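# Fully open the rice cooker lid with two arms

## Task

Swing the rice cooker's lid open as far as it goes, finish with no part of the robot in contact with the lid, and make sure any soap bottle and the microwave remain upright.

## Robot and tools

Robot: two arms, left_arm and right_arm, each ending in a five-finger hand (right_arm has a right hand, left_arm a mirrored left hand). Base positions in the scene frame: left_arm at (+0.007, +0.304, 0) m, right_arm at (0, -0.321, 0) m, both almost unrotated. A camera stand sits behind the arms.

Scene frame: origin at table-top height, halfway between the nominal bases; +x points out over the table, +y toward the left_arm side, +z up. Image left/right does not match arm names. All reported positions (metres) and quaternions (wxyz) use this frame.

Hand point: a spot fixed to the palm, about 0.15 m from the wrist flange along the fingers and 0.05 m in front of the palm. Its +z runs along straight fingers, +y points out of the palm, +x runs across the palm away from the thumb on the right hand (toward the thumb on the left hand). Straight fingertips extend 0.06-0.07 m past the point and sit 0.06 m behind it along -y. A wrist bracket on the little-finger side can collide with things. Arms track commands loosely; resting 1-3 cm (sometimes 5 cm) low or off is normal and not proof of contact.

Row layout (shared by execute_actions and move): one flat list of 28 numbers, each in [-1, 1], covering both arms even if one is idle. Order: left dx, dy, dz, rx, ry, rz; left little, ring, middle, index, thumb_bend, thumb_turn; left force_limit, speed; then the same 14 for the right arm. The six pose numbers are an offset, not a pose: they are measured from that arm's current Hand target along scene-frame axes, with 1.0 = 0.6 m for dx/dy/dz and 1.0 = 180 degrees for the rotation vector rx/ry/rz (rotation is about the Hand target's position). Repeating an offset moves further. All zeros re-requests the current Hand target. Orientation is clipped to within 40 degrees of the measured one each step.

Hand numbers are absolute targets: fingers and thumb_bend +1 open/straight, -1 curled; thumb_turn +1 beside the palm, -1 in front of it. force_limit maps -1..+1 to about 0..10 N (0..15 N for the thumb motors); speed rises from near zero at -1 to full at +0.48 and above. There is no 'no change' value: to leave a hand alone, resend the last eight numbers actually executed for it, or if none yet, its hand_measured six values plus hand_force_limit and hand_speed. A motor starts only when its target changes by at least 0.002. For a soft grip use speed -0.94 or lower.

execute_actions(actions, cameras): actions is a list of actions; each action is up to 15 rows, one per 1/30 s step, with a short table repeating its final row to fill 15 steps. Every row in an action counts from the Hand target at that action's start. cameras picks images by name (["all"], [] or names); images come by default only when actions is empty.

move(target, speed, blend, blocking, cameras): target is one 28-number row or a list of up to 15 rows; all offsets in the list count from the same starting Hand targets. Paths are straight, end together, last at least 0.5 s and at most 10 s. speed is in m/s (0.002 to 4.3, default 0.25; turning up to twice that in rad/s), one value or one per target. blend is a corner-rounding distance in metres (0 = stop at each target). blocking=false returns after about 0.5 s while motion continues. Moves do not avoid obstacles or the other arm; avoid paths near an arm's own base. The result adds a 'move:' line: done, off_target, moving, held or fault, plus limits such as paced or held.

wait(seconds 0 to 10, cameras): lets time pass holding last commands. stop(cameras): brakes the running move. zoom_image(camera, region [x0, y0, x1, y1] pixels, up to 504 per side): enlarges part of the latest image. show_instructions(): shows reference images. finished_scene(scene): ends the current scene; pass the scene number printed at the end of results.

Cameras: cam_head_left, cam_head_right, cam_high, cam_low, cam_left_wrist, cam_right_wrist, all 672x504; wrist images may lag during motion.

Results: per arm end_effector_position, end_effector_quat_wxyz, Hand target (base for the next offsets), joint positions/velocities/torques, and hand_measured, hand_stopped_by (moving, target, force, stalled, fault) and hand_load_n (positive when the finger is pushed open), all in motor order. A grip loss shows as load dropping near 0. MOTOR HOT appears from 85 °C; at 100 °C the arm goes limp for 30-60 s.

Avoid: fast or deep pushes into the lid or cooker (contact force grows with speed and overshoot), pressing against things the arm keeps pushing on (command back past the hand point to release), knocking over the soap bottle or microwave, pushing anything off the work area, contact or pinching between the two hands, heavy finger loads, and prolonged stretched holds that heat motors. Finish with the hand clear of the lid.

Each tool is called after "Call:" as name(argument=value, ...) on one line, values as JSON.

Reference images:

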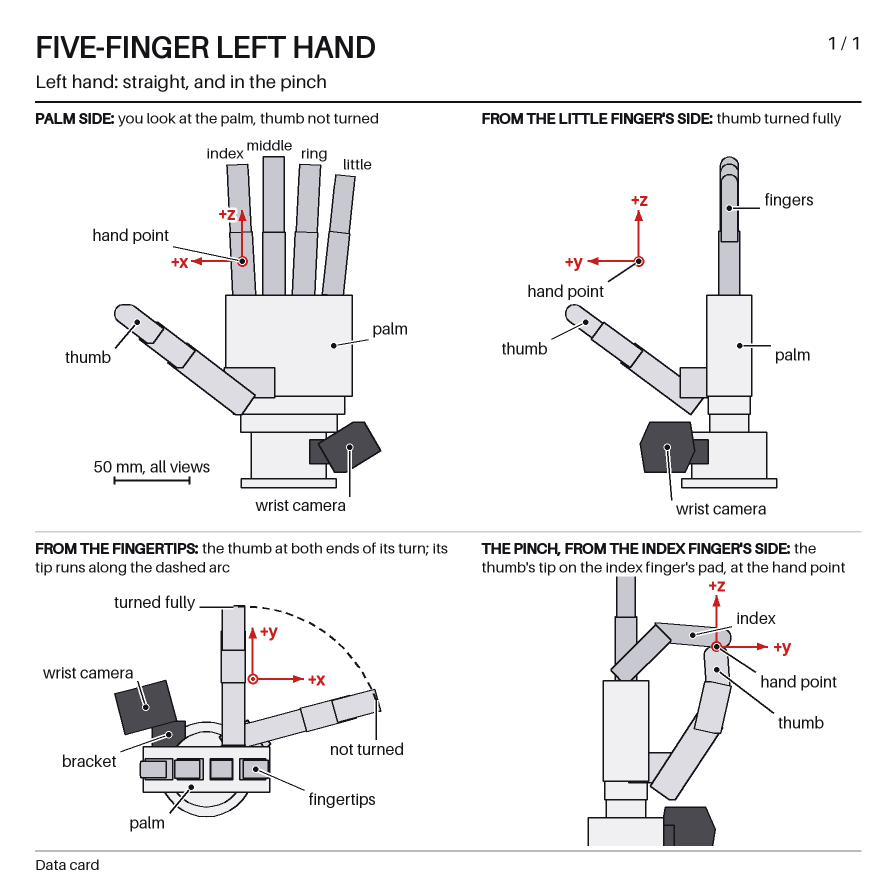

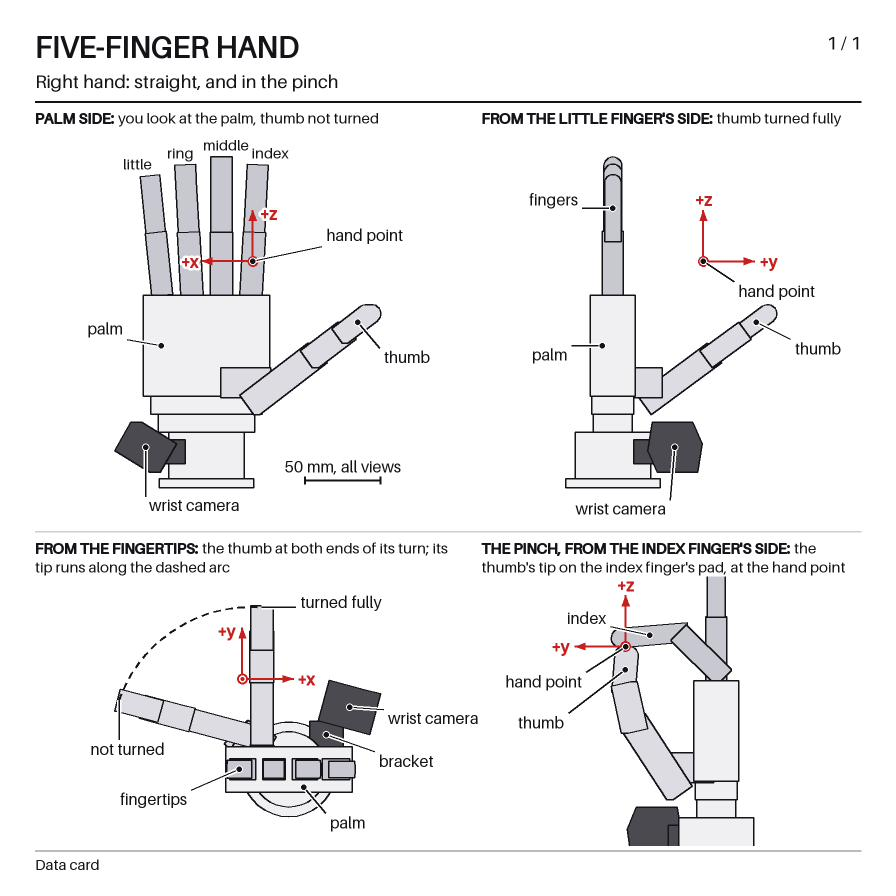

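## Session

Call:
execute_actions(actions=[])

Call:
zoom_image(camera="cam_low", region=[200, 100, 460, 360])

Scene clock: 0.00 s.
left_arm: end_effector_position=(+0.0811, +0.2134, +0.2015) hand_measured=(+1.000, +1.000, +1.000, +1.000, +1.000, +1.000) hand_load_n=(-0.5, +0.0, +0.0, +0.0, +0.0, +0.0) hand_stopped_by=(target, target, target, target, target, target) hand_force_limit=0.00 hand_speed=-0.80 end_effector_quat_wxyz=(+0.041, -0.215, +0.974, -0.066) | right_arm: end_effector_position=(+0.0150, -0.5483, +0.1533) hand_measured=(+1.000, +1.000, +1.000, +1.000, +1.000, +1.000) hand_load_n=(+0.0, +0.0, +0.5, +0.0, +0.0, +0.5) hand_stopped_by=(target, target, target, target, target, target) hand_force_limit=0.00 hand_speed=-0.80 end_effector_quat_wxyz=(-0.322, +0.006, +0.887, -0.330)
Joint positions: left_arm=[-0.797 0.66 0.819 -1.575 -0.001 0.331] | right_arm=[-0.873 0.775 0.634 -1.221 0.944 0.549]
Joint velocities: within noise
Joint torques (N m): no reading
Heat: left arm: hottest elbow 31 °C; right arm: hottest waist 30 °C.
Hand target: left_arm +0.0855, +0.2088, +0.2111; +0.048, -0.215, +0.972, -0.078 | right_arm +0.0199, -0.5549, +0.1643; -0.315, +0.013, +0.886, -0.341
camera_calibration:
cam_left_wrist: T_world_to_cam=[[0.177252, -0.970548, 0.163154, 0.153029], [-0.898796, -0.092101, 0.428582, 0.00643685], [-0.400933, -0.222609, -0.88865, 0.370324], [0, 0, 0, 1]] pos_world=[0.127136, 0.231552, 0.301362]
cam_right_wrist: T_world_to_cam=[[-0.415429, 0.832014, -0.367657, 0.514257], [0.899423, 0.315355, -0.302636, 0.203796], [-0.135855, -0.456403, -0.879341, 0.0000921814], [0, 0, 0, 1]] pos_world=[0.030351, -0.492095, 0.250827]

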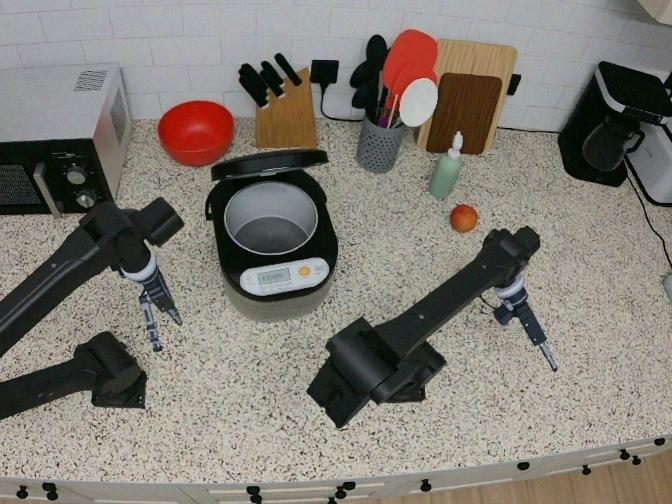

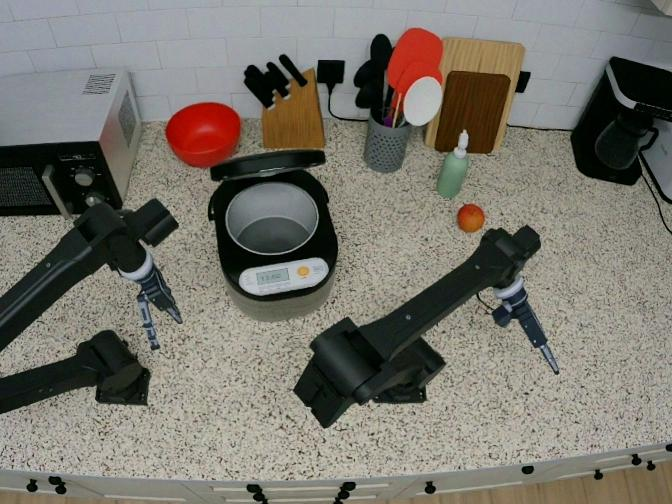

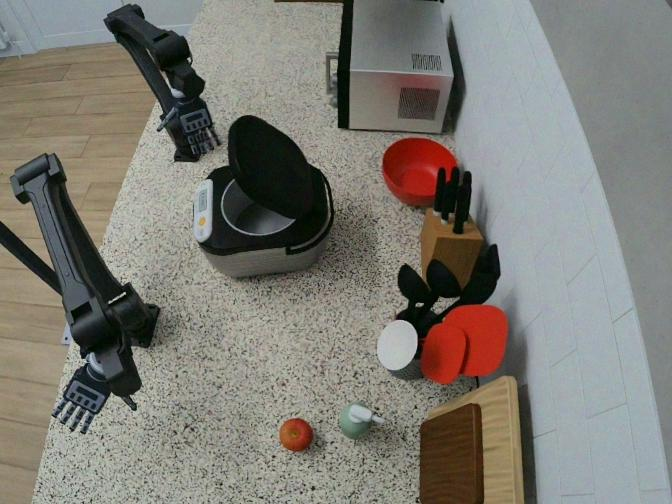

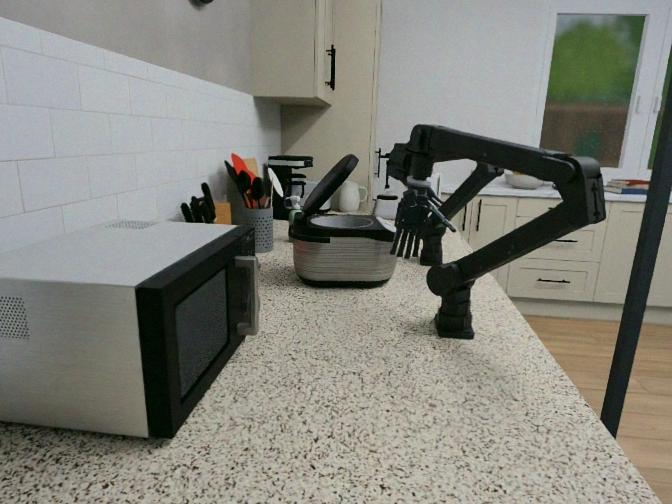

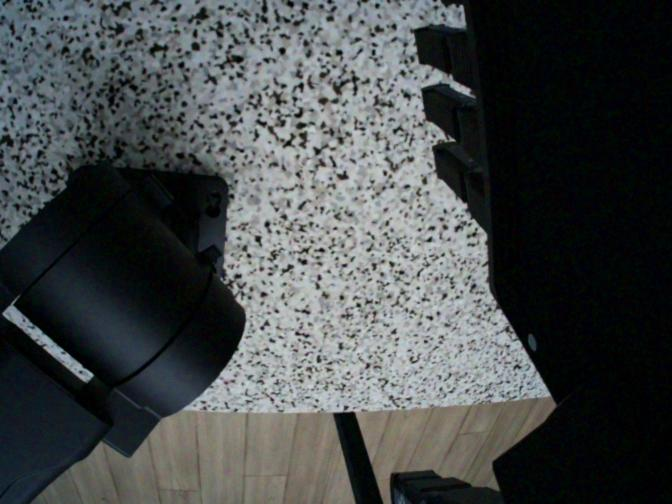

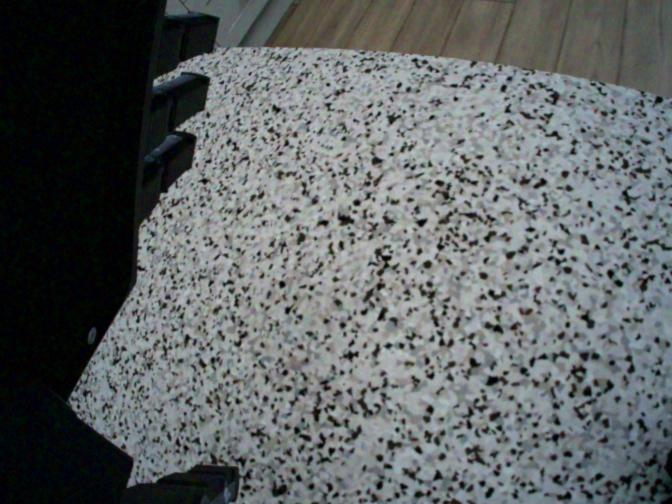

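Scaled by 1.938 from the camera's 672x504 image, which has a finer 960x720 frame.

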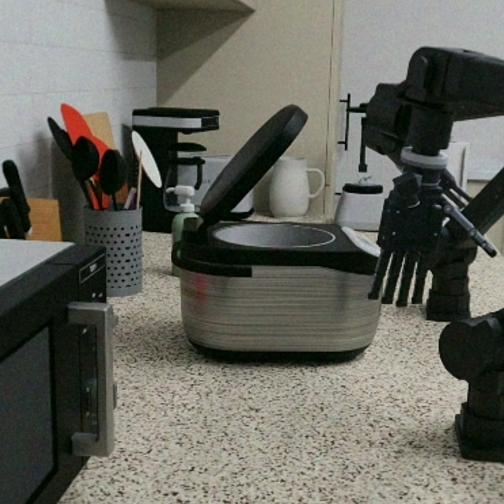

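Call:
move(target=[[0.0575,-0.181,0.215,-0.07,-0.094,0.169,-1,-1,-1,-1,1,1,0,-0.3,0,0,0,0,0,0,1,1,1,1,1,1,0,-0.8],[0.1908,-0.4147,0.1232,-0.1415,-0.1872,0.3378,-1,-1,-1,-1,1,1,0,-0.3,0,0,0,0,0,0,1,1,1,1,1,1,0,-0.8],[0.3358,-0.4397,0.0898,-0.1415,-0.1872,0.3378,-1,-1,-1,-1,1,1,0,-0.3,0,0,0,0,0,0,1,1,1,1,1,1,0,-0.8]], speed=[0.3,0.3,0.15], blend=[0.04,0.01,0], cameras=["cam_head_left","cam_low","cam_high"])

Call:
zoom_image(camera="cam_low", region=[240, 100, 440, 300])

Scene clock: 16.23 s.
left_arm: end_effector_position=(+0.2760, -0.0459, +0.2475) hand_measured=(-1.000, -1.000, -1.000, -1.000, +1.000, +1.000) hand_load_n=(+0.0, +0.0, +0.0, +0.0, +0.0, +0.0) hand_stopped_by=(target, target, target, target, target, target) hand_force_limit=0.00 hand_speed=-0.30 end_effector_quat_wxyz=(-0.304, +0.636, -0.651, +0.282) | right_arm: end_effector_position=(+0.0150, -0.5483, +0.1533) hand_measured=(+1.000, +1.000, +1.000, +1.000, +1.000, +1.000) hand_load_n=(+0.0, +0.5, +0.0, +0.0, +0.0, +0.0) hand_stopped_by=(target, target, target, target, target, target) hand_force_limit=0.00 hand_speed=-0.80 end_effector_quat_wxyz=(-0.322, +0.006, +0.887, -0.330)
Joint positions: left_arm=[-1.099 1.204 1.151 -1.064 -0.754 -0.904] | right_arm=[-0.873 0.775 0.634 -1.221 0.944 0.549]
Joint torques (N m): left_arm=[3.02 -8.06 10.41 1.73 -0.31 0.13] | right_arm=[0.26 -1.38 10.86 0.58 0.97 0.06]
Heat: left arm: hottest elbow 33 °C; right arm: hottest waist 30 °C.
Hand target: left_arm +0.2870, -0.0549, +0.2650; -0.299, +0.641, -0.641, +0.299 | right_arm +0.0199, -0.5549, +0.1643; -0.315, +0.013, +0.886, -0.341
Off the commanded pose: left_arm 0.023 m, 2 deg | right_arm 0.014 m, 2 deg.
move: off_target (left_arm, right_arm)
Images, in order (width x height): cam_head_left 672x504, cam_high 672x504, cam_low 672x504.

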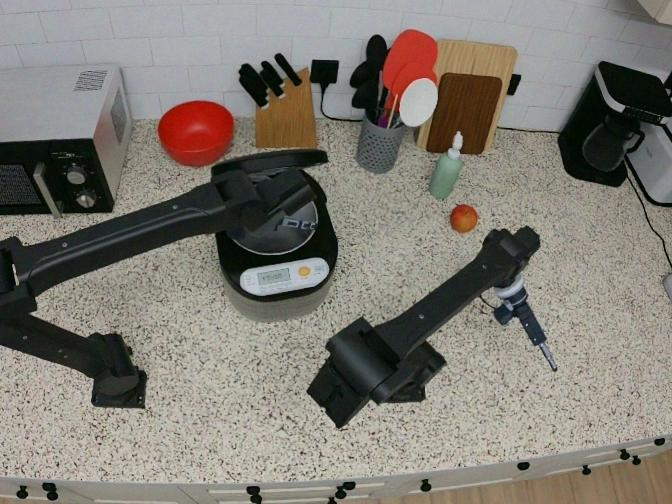

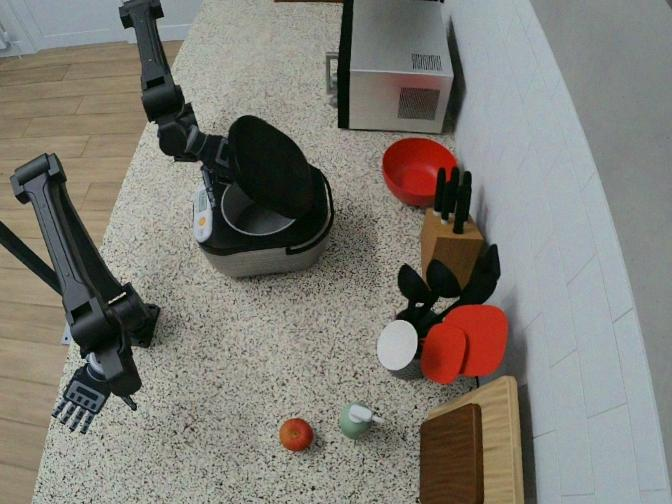

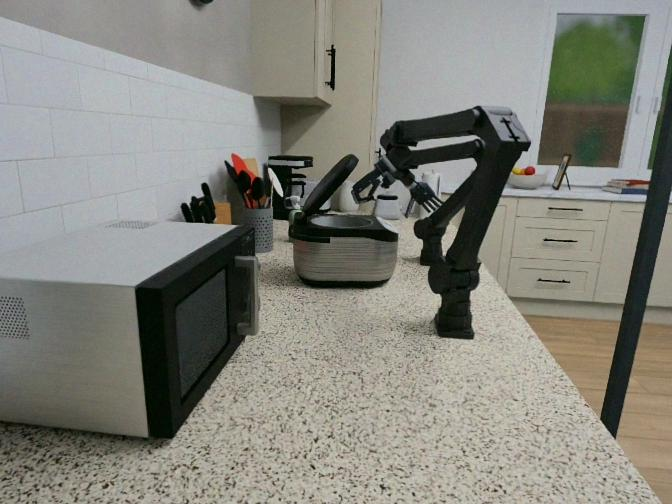

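Scaled by 2.520 from the camera's 672x504 image, which has a finer 960x720 frame.

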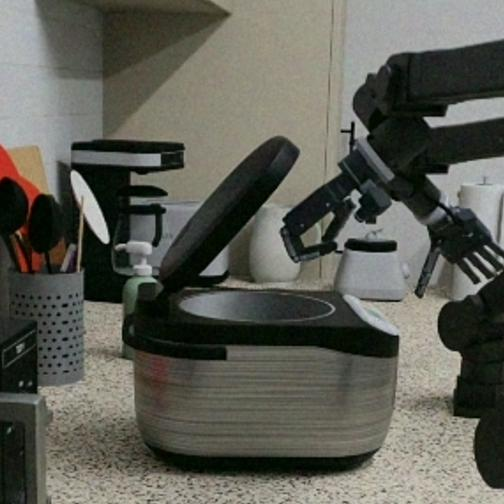

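Call:
move(target=[[0.1467,0.013,0.1417,0,0.0278,0,-1,-1,-1,-1,1,1,0,-0.3,0,0,0,0,0,0,1,1,1,1,1,1,0,-0.8],[0.255,0.025,0.183,0,0.0278,0,-1,-1,-1,-1,1,1,0,-0.3,0,0,0,0,0,0,1,1,1,1,1,1,0,-0.8]], speed=[0.12,0.1], blend=[0.03,0], cameras=["cam_low","cam_high"])

Call:
zoom_image(camera="cam_low", region=[240, 100, 440, 300])

Scene clock: 19.90 s.
left_arm: end_effector_position=(+0.4216, -0.0380, +0.3453) hand_measured=(-1.000, -1.000, -1.000, -1.000, +1.000, +1.000) hand_load_n=(+0.0, +0.0, +0.0, +0.0, +0.0, +0.0) hand_stopped_by=(target, target, target, target, target, target) hand_force_limit=0.00 hand_speed=-0.30 end_effector_quat_wxyz=(-0.266, +0.652, -0.665, +0.249) | right_arm: end_effector_position=(+0.0150, -0.5483, +0.1533) hand_measured=(+1.000, +1.000, +1.000, +1.000, +1.000, +1.000) hand_load_n=(+0.0, +0.0, +0.0, +0.0, +0.0, +0.0) hand_stopped_by=(target, target, target, target, target, target) hand_force_limit=0.00 hand_speed=-0.80 end_effector_quat_wxyz=(-0.322, +0.006, +0.887, -0.330)
Joint positions: left_arm=[-0.759 1.442 1.645 -1.199 -0.504 -0.597] | right_arm=[-0.873 0.775 0.634 -1.221 0.944 0.549]
Joint torques (N m): left_arm=[3.55 -11.11 12.92 1.43 -0.32 0.14] | right_arm=[0.26 -1.32 10.88 0.62 0.97 0.05]
Heat: left arm: hottest elbow 34 °C; right arm: hottest waist 30 °C.
Hand target: left_arm +0.4400, -0.0399, +0.3747; -0.271, +0.653, -0.653, +0.270 | right_arm +0.0199, -0.5549, +0.1643; -0.315, +0.013, +0.886, -0.341
Off the commanded pose: left_arm 0.035 m, 3 deg | right_arm 0.014 m, 2 deg.
move: off_target (left_arm, right_arm)
Images, in order (width x height): cam_high 672x504, cam_low 672x504.

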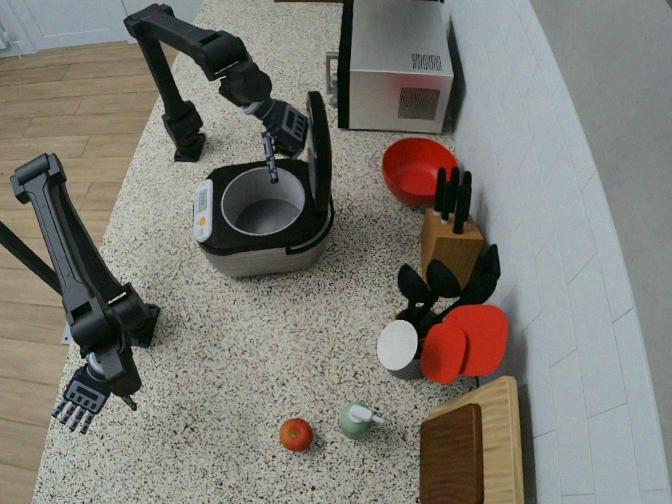

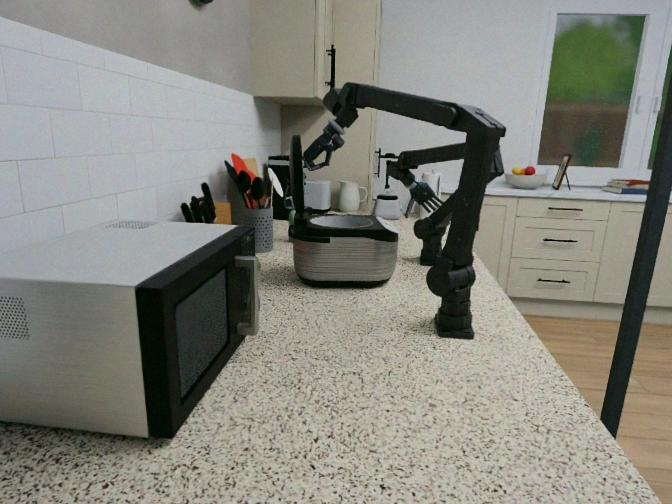

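Scaled by 2.520 from the camera's 672x504 image, which has a finer 960x720 frame.

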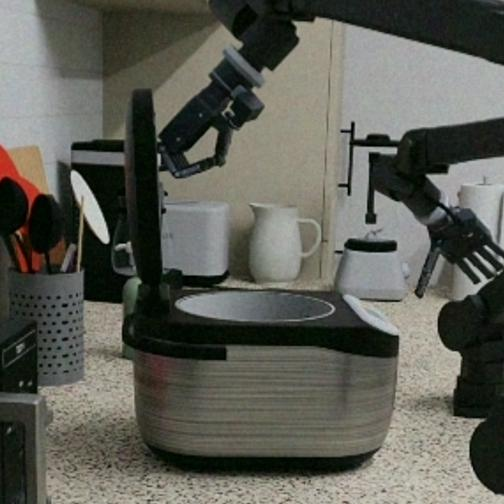

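Call:
move(target=[0.032,0.004,0,0,0,0,-1,-1,-1,-1,1,1,0,-0.3,0,0,0,0,0,0,1,1,1,1,1,1,0,-0.8], speed=0.06, cameras=["cam_low","cam_high"])

Call:
zoom_image(camera="cam_low", region=[240, 100, 440, 300])

Scene clock: 22.17 s.
left_arm: end_effector_position=(+0.4384, -0.0345, +0.3456) hand_measured=(-1.000, -1.000, -1.000, -1.000, +1.000, +1.000) hand_load_n=(+0.0, +0.0, +0.0, +0.0, +0.0, -0.5) hand_stopped_by=(target, target, target, target, target, target) hand_force_limit=0.00 hand_speed=-0.30 end_effector_quat_wxyz=(-0.265, +0.652, -0.667, +0.244) | right_arm: end_effector_position=(+0.0150, -0.5483, +0.1533) hand_measured=(+1.000, +1.000, +1.000, +1.000, +1.000, +1.000) hand_load_n=(+0.0, +0.0, +0.0, +0.0, +0.0, +0.0) hand_stopped_by=(target, target, target, target, target, target) hand_force_limit=0.00 hand_speed=-0.80 end_effector_quat_wxyz=(-0.322, +0.006, +0.887, -0.330)
Joint positions: left_arm=[-0.728 1.473 1.68 -1.199 -0.486 -0.567] | right_arm=[-0.873 0.775 0.634 -1.221 0.944 0.549]
Joint torques (N m): left_arm=[3.49 -12.04 12.82 1.83 -0.27 0.21] | right_arm=[0.38 -1.38 10.84 0.57 0.96 0.06]
Heat: left arm: hottest elbow 34 °C; right arm: hottest waist 30 °C.
Hand target: left_arm +0.4592, -0.0376, +0.3747; -0.271, +0.653, -0.653, +0.271 | right_arm +0.0199, -0.5549, +0.1643; -0.315, +0.013, +0.886, -0.341
Off the commanded pose: left_arm 0.036 m, 3 deg | right_arm 0.014 m, 2 deg.
move: off_target (left_arm, right_arm)
Images, in order (width x height): cam_high 672x504, cam_low 672x504.

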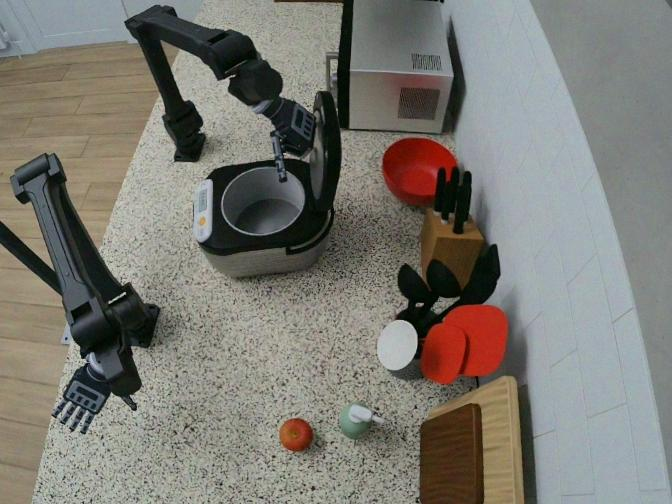

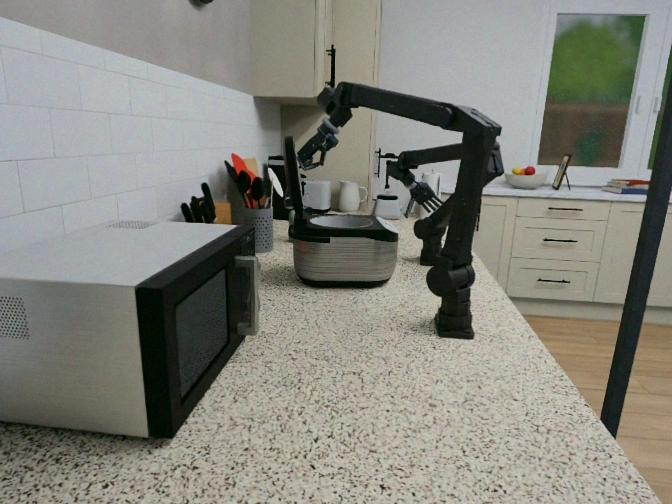

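Scaled by 2.520 from the camera's 672x504 image, which has a finer 960x720 frame.

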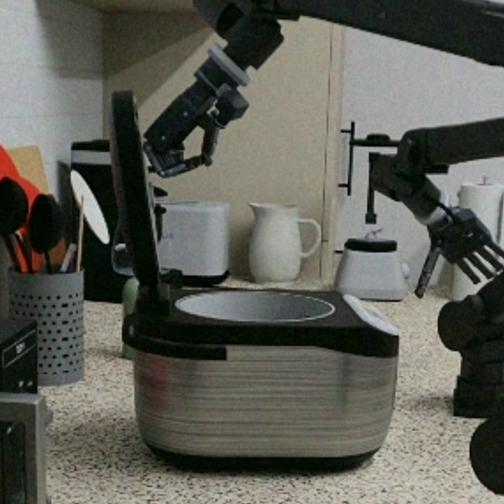

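Call:
move(target=[0.02,0.003,0,0,0,0,-1,-1,-1,-1,1,1,0,-0.3,0,0,0,0,0,0,1,1,1,1,1,1,0,-0.8], speed=0.06, cameras=["cam_low","cam_high"])

Call:
zoom_image(camera="cam_low", region=[240, 100, 440, 300])

Scene clock: 23.83 s.
left_arm: end_effector_position=(+0.4427, -0.0341, +0.3457) hand_measured=(-1.000, -1.000, -1.000, -1.000, +1.000, +1.000) hand_load_n=(+0.0, +0.0, +0.0, +0.0, +0.5, +0.0) hand_stopped_by=(target, target, target, target, target, target) hand_force_limit=0.00 hand_speed=-0.30 end_effector_quat_wxyz=(-0.262, +0.652, -0.668, +0.244) | right_arm: end_effector_position=(+0.0150, -0.5483, +0.1533) hand_measured=(+1.000, +1.000, +1.000, +1.000, +1.000, +1.000) hand_load_n=(+0.0, +0.0, +0.0, +0.0, +0.0, +0.0) hand_stopped_by=(target, target, target, target, target, target) hand_force_limit=0.00 hand_speed=-0.80 end_effector_quat_wxyz=(-0.322, +0.006, +0.887, -0.330)
Joint positions: left_arm=[-0.718 1.481 1.691 -1.199 -0.474 -0.559] | right_arm=[-0.873 0.775 0.634 -1.221 0.944 0.549]
Joint torques (N m): left_arm=[4.48 -11.28 13.42 2.18 -0.31 0.3] | right_arm=[0.26 -1.38 10.82 0.61 0.96 0.06]
Heat: left arm: hottest elbow 35 °C; right arm: hottest waist 30 °C.
Hand target: left_arm +0.4712, -0.0357, +0.3747; -0.271, +0.653, -0.653, +0.270 | right_arm +0.0199, -0.5549, +0.1643; -0.315, +0.013, +0.886, -0.341
Off the commanded pose: left_arm 0.041 m, 4 deg | right_arm 0.014 m, 2 deg.
move: off_target (left_arm, right_arm)
Images, in order (width x height): cam_high 672x504, cam_low 672x504.

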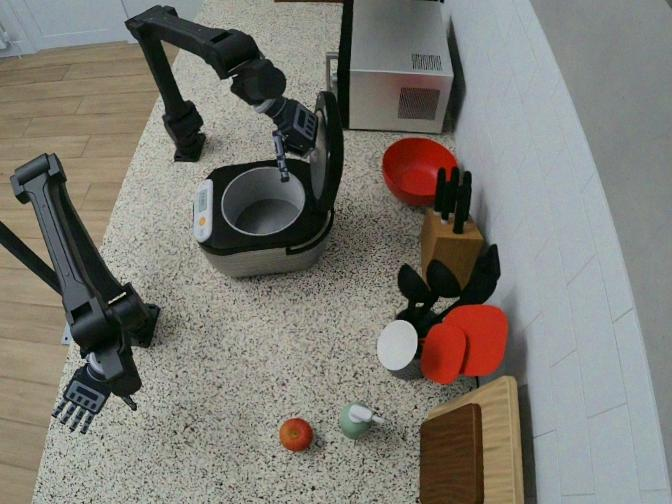

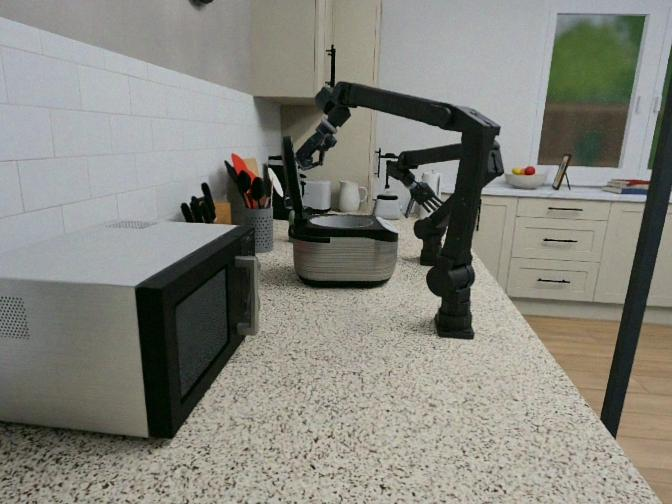

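Scaled by 2.520 from the camera's 672x504 image, which has a finer 960x720 frame.

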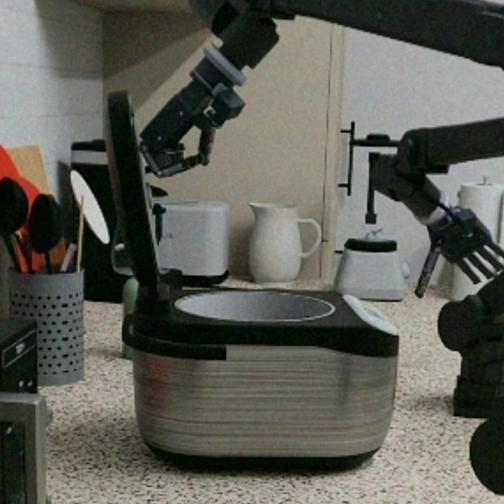

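Call:
move(target=[0.015,0.002,0,0,0,0,-1,-1,-1,-1,1,1,0,-0.3,0,0,0,0,0,0,1,1,1,1,1,1,0,-0.8], speed=0.06, cameras=["cam_low"])

Call:
zoom_image(camera="cam_low", region=[240, 100, 440, 300])

Scene clock: 26.07 s.
left_arm: end_effector_position=(+0.4486, -0.0336, +0.3453) hand_measured=(-1.000, -1.000, -1.000, -1.000, +1.000, +1.000) hand_load_n=(+0.0, +0.0, +0.0, +0.0, +0.0, +0.0) hand_stopped_by=(target, target, target, target, target, target) hand_force_limit=0.00 hand_speed=-0.30 end_effector_quat_wxyz=(-0.260, +0.654, -0.668, +0.243) | right_arm: end_effector_position=(+0.0150, -0.5483, +0.1533) hand_measured=(+1.000, +1.000, +1.000, +1.000, +1.000, +1.000) hand_load_n=(+0.0, +0.0, +0.0, +0.0, +0.0, +0.0) hand_stopped_by=(target, target, target, target, target, target) hand_force_limit=0.00 hand_speed=-0.80 end_effector_quat_wxyz=(-0.322, +0.006, +0.887, -0.330)
Joint positions: left_arm=[-0.707 1.493 1.703 -1.199 -0.464 -0.554] | right_arm=[-0.873 0.775 0.634 -1.221 0.944 0.549]
Joint torques (N m): left_arm=[4.54 -11.28 13.67 2.32 -0.36 0.38] | right_arm=[0.21 -1.32 10.86 0.61 0.97 0.05]
Heat: left arm: hottest elbow 36 °C; right arm: hottest waist 30 °C.
Hand target: left_arm +0.4802, -0.0346, +0.3749; -0.271, +0.653, -0.653, +0.271 | right_arm +0.0199, -0.5549, +0.1643; -0.315, +0.013, +0.886, -0.341
Off the commanded pose: left_arm 0.043 m, 4 deg | right_arm 0.014 m, 2 deg.
move: off_target (left_arm, right_arm)
Images, in order (width x height): cam_low 672x504.

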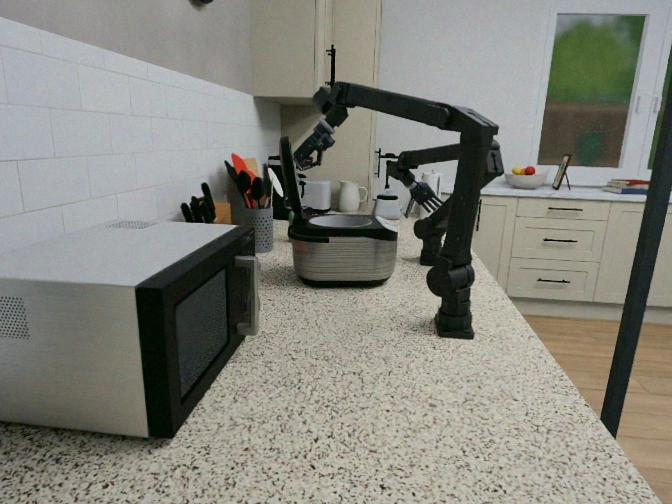

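Scaled by 2.520 from the camera's 672x504 image, which has a finer 960x720 frame.

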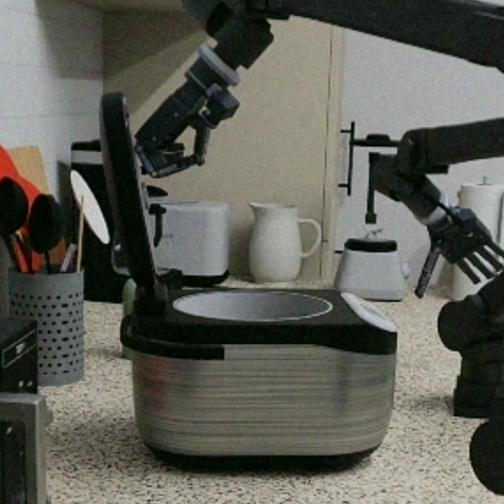

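Limit reached (the cooker just began to tip). Back off gently.

Call:
move(target=[-0.16,0.0,0.03,0,0,0,-1,-1,-1,-1,1,1,0,-0.3,0,0,0,0,0,0,1,1,1,1,1,1,0,-0.8], speed=0.15, cameras=["cam_low","cam_head_left"])

Call:
zoom_image(camera="cam_low", region=[240, 100, 440, 300])

Scene clock: 28.50 s.
left_arm: end_effector_position=(+0.3907, -0.0332, +0.3928) hand_measured=(-1.000, -1.000, -1.000, -1.000, +1.000, +1.000) hand_load_n=(+0.0, +0.0, +0.0, +0.0, +0.0, +0.0) hand_stopped_by=(target, target, target, target, target, target) hand_force_limit=0.00 hand_speed=-0.30 end_effector_quat_wxyz=(-0.272, +0.653, -0.652, +0.270) | right_arm: end_effector_position=(+0.0150, -0.5483, +0.1533) hand_measured=(+1.000, +1.000, +1.000, +1.000, +1.000, +1.000) hand_load_n=(+0.0, +0.0, +0.0, +0.0, +0.0, +0.0) hand_stopped_by=(target, target, target, target, target, target) hand_force_limit=0.00 hand_speed=-0.80 end_effector_quat_wxyz=(-0.322, +0.006, +0.887, -0.330)
Joint positions: left_arm=[-0.808 1.379 1.694 -1.286 -0.546 -0.646] | right_arm=[-0.873 0.775 0.634 -1.221 0.944 0.549]
Joint torques (N m): left_arm=[0.73 -12.04 6.99 1.11 -0.46 -0.03] | right_arm=[0.26 -1.38 10.85 0.57 0.96 0.06]
Heat: left arm: hottest elbow 36 °C; right arm: hottest waist 30 °C.
Hand target: left_arm +0.3843, -0.0345, +0.3927; -0.271, +0.653, -0.653, +0.270 | right_arm +0.0199, -0.5549, +0.1643; -0.315, +0.013, +0.886, -0.341
Off the commanded pose: left_arm 0.007 m, 0 deg | right_arm 0.014 m, 2 deg.
move: off_target (right_arm)
Images, in order (width x height): cam_head_left 672x504, cam_low 672x504.

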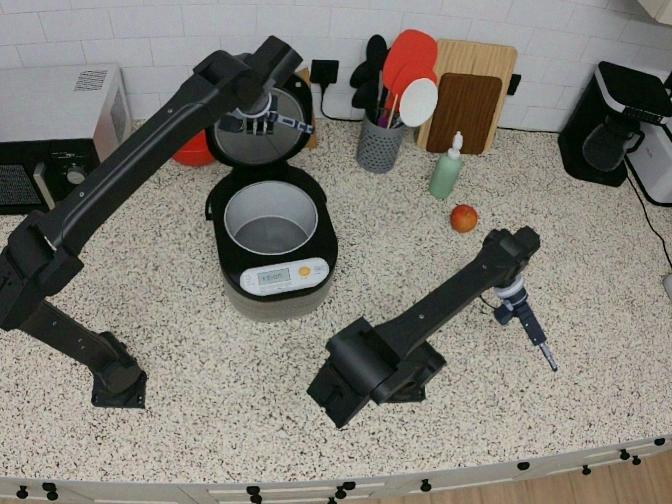

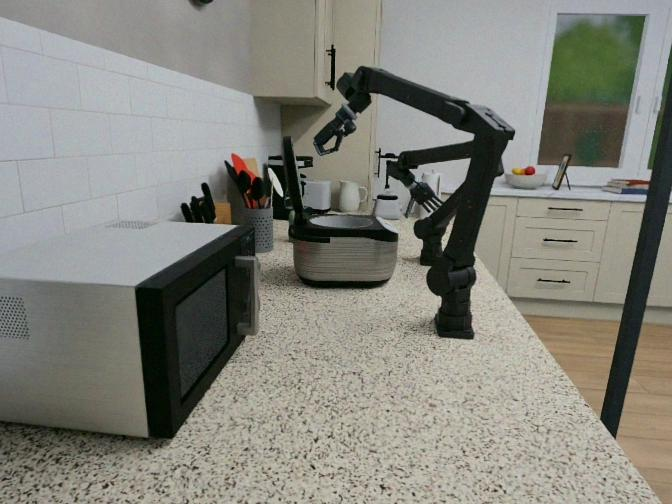

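Scaled by 2.520 from the camera's 672x504 image, which has a finer 960x720 frame.

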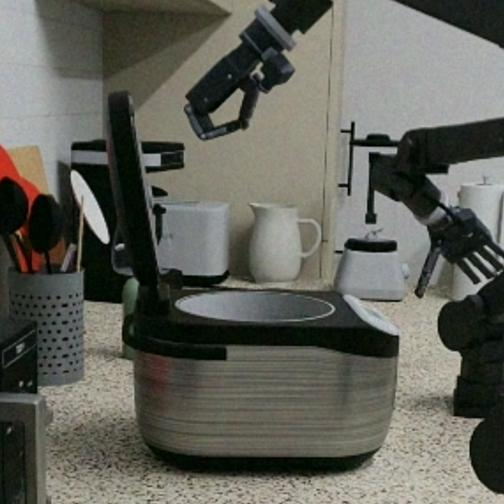

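Call:
finished_scene(scene=3)

The scene is finished: the task was done.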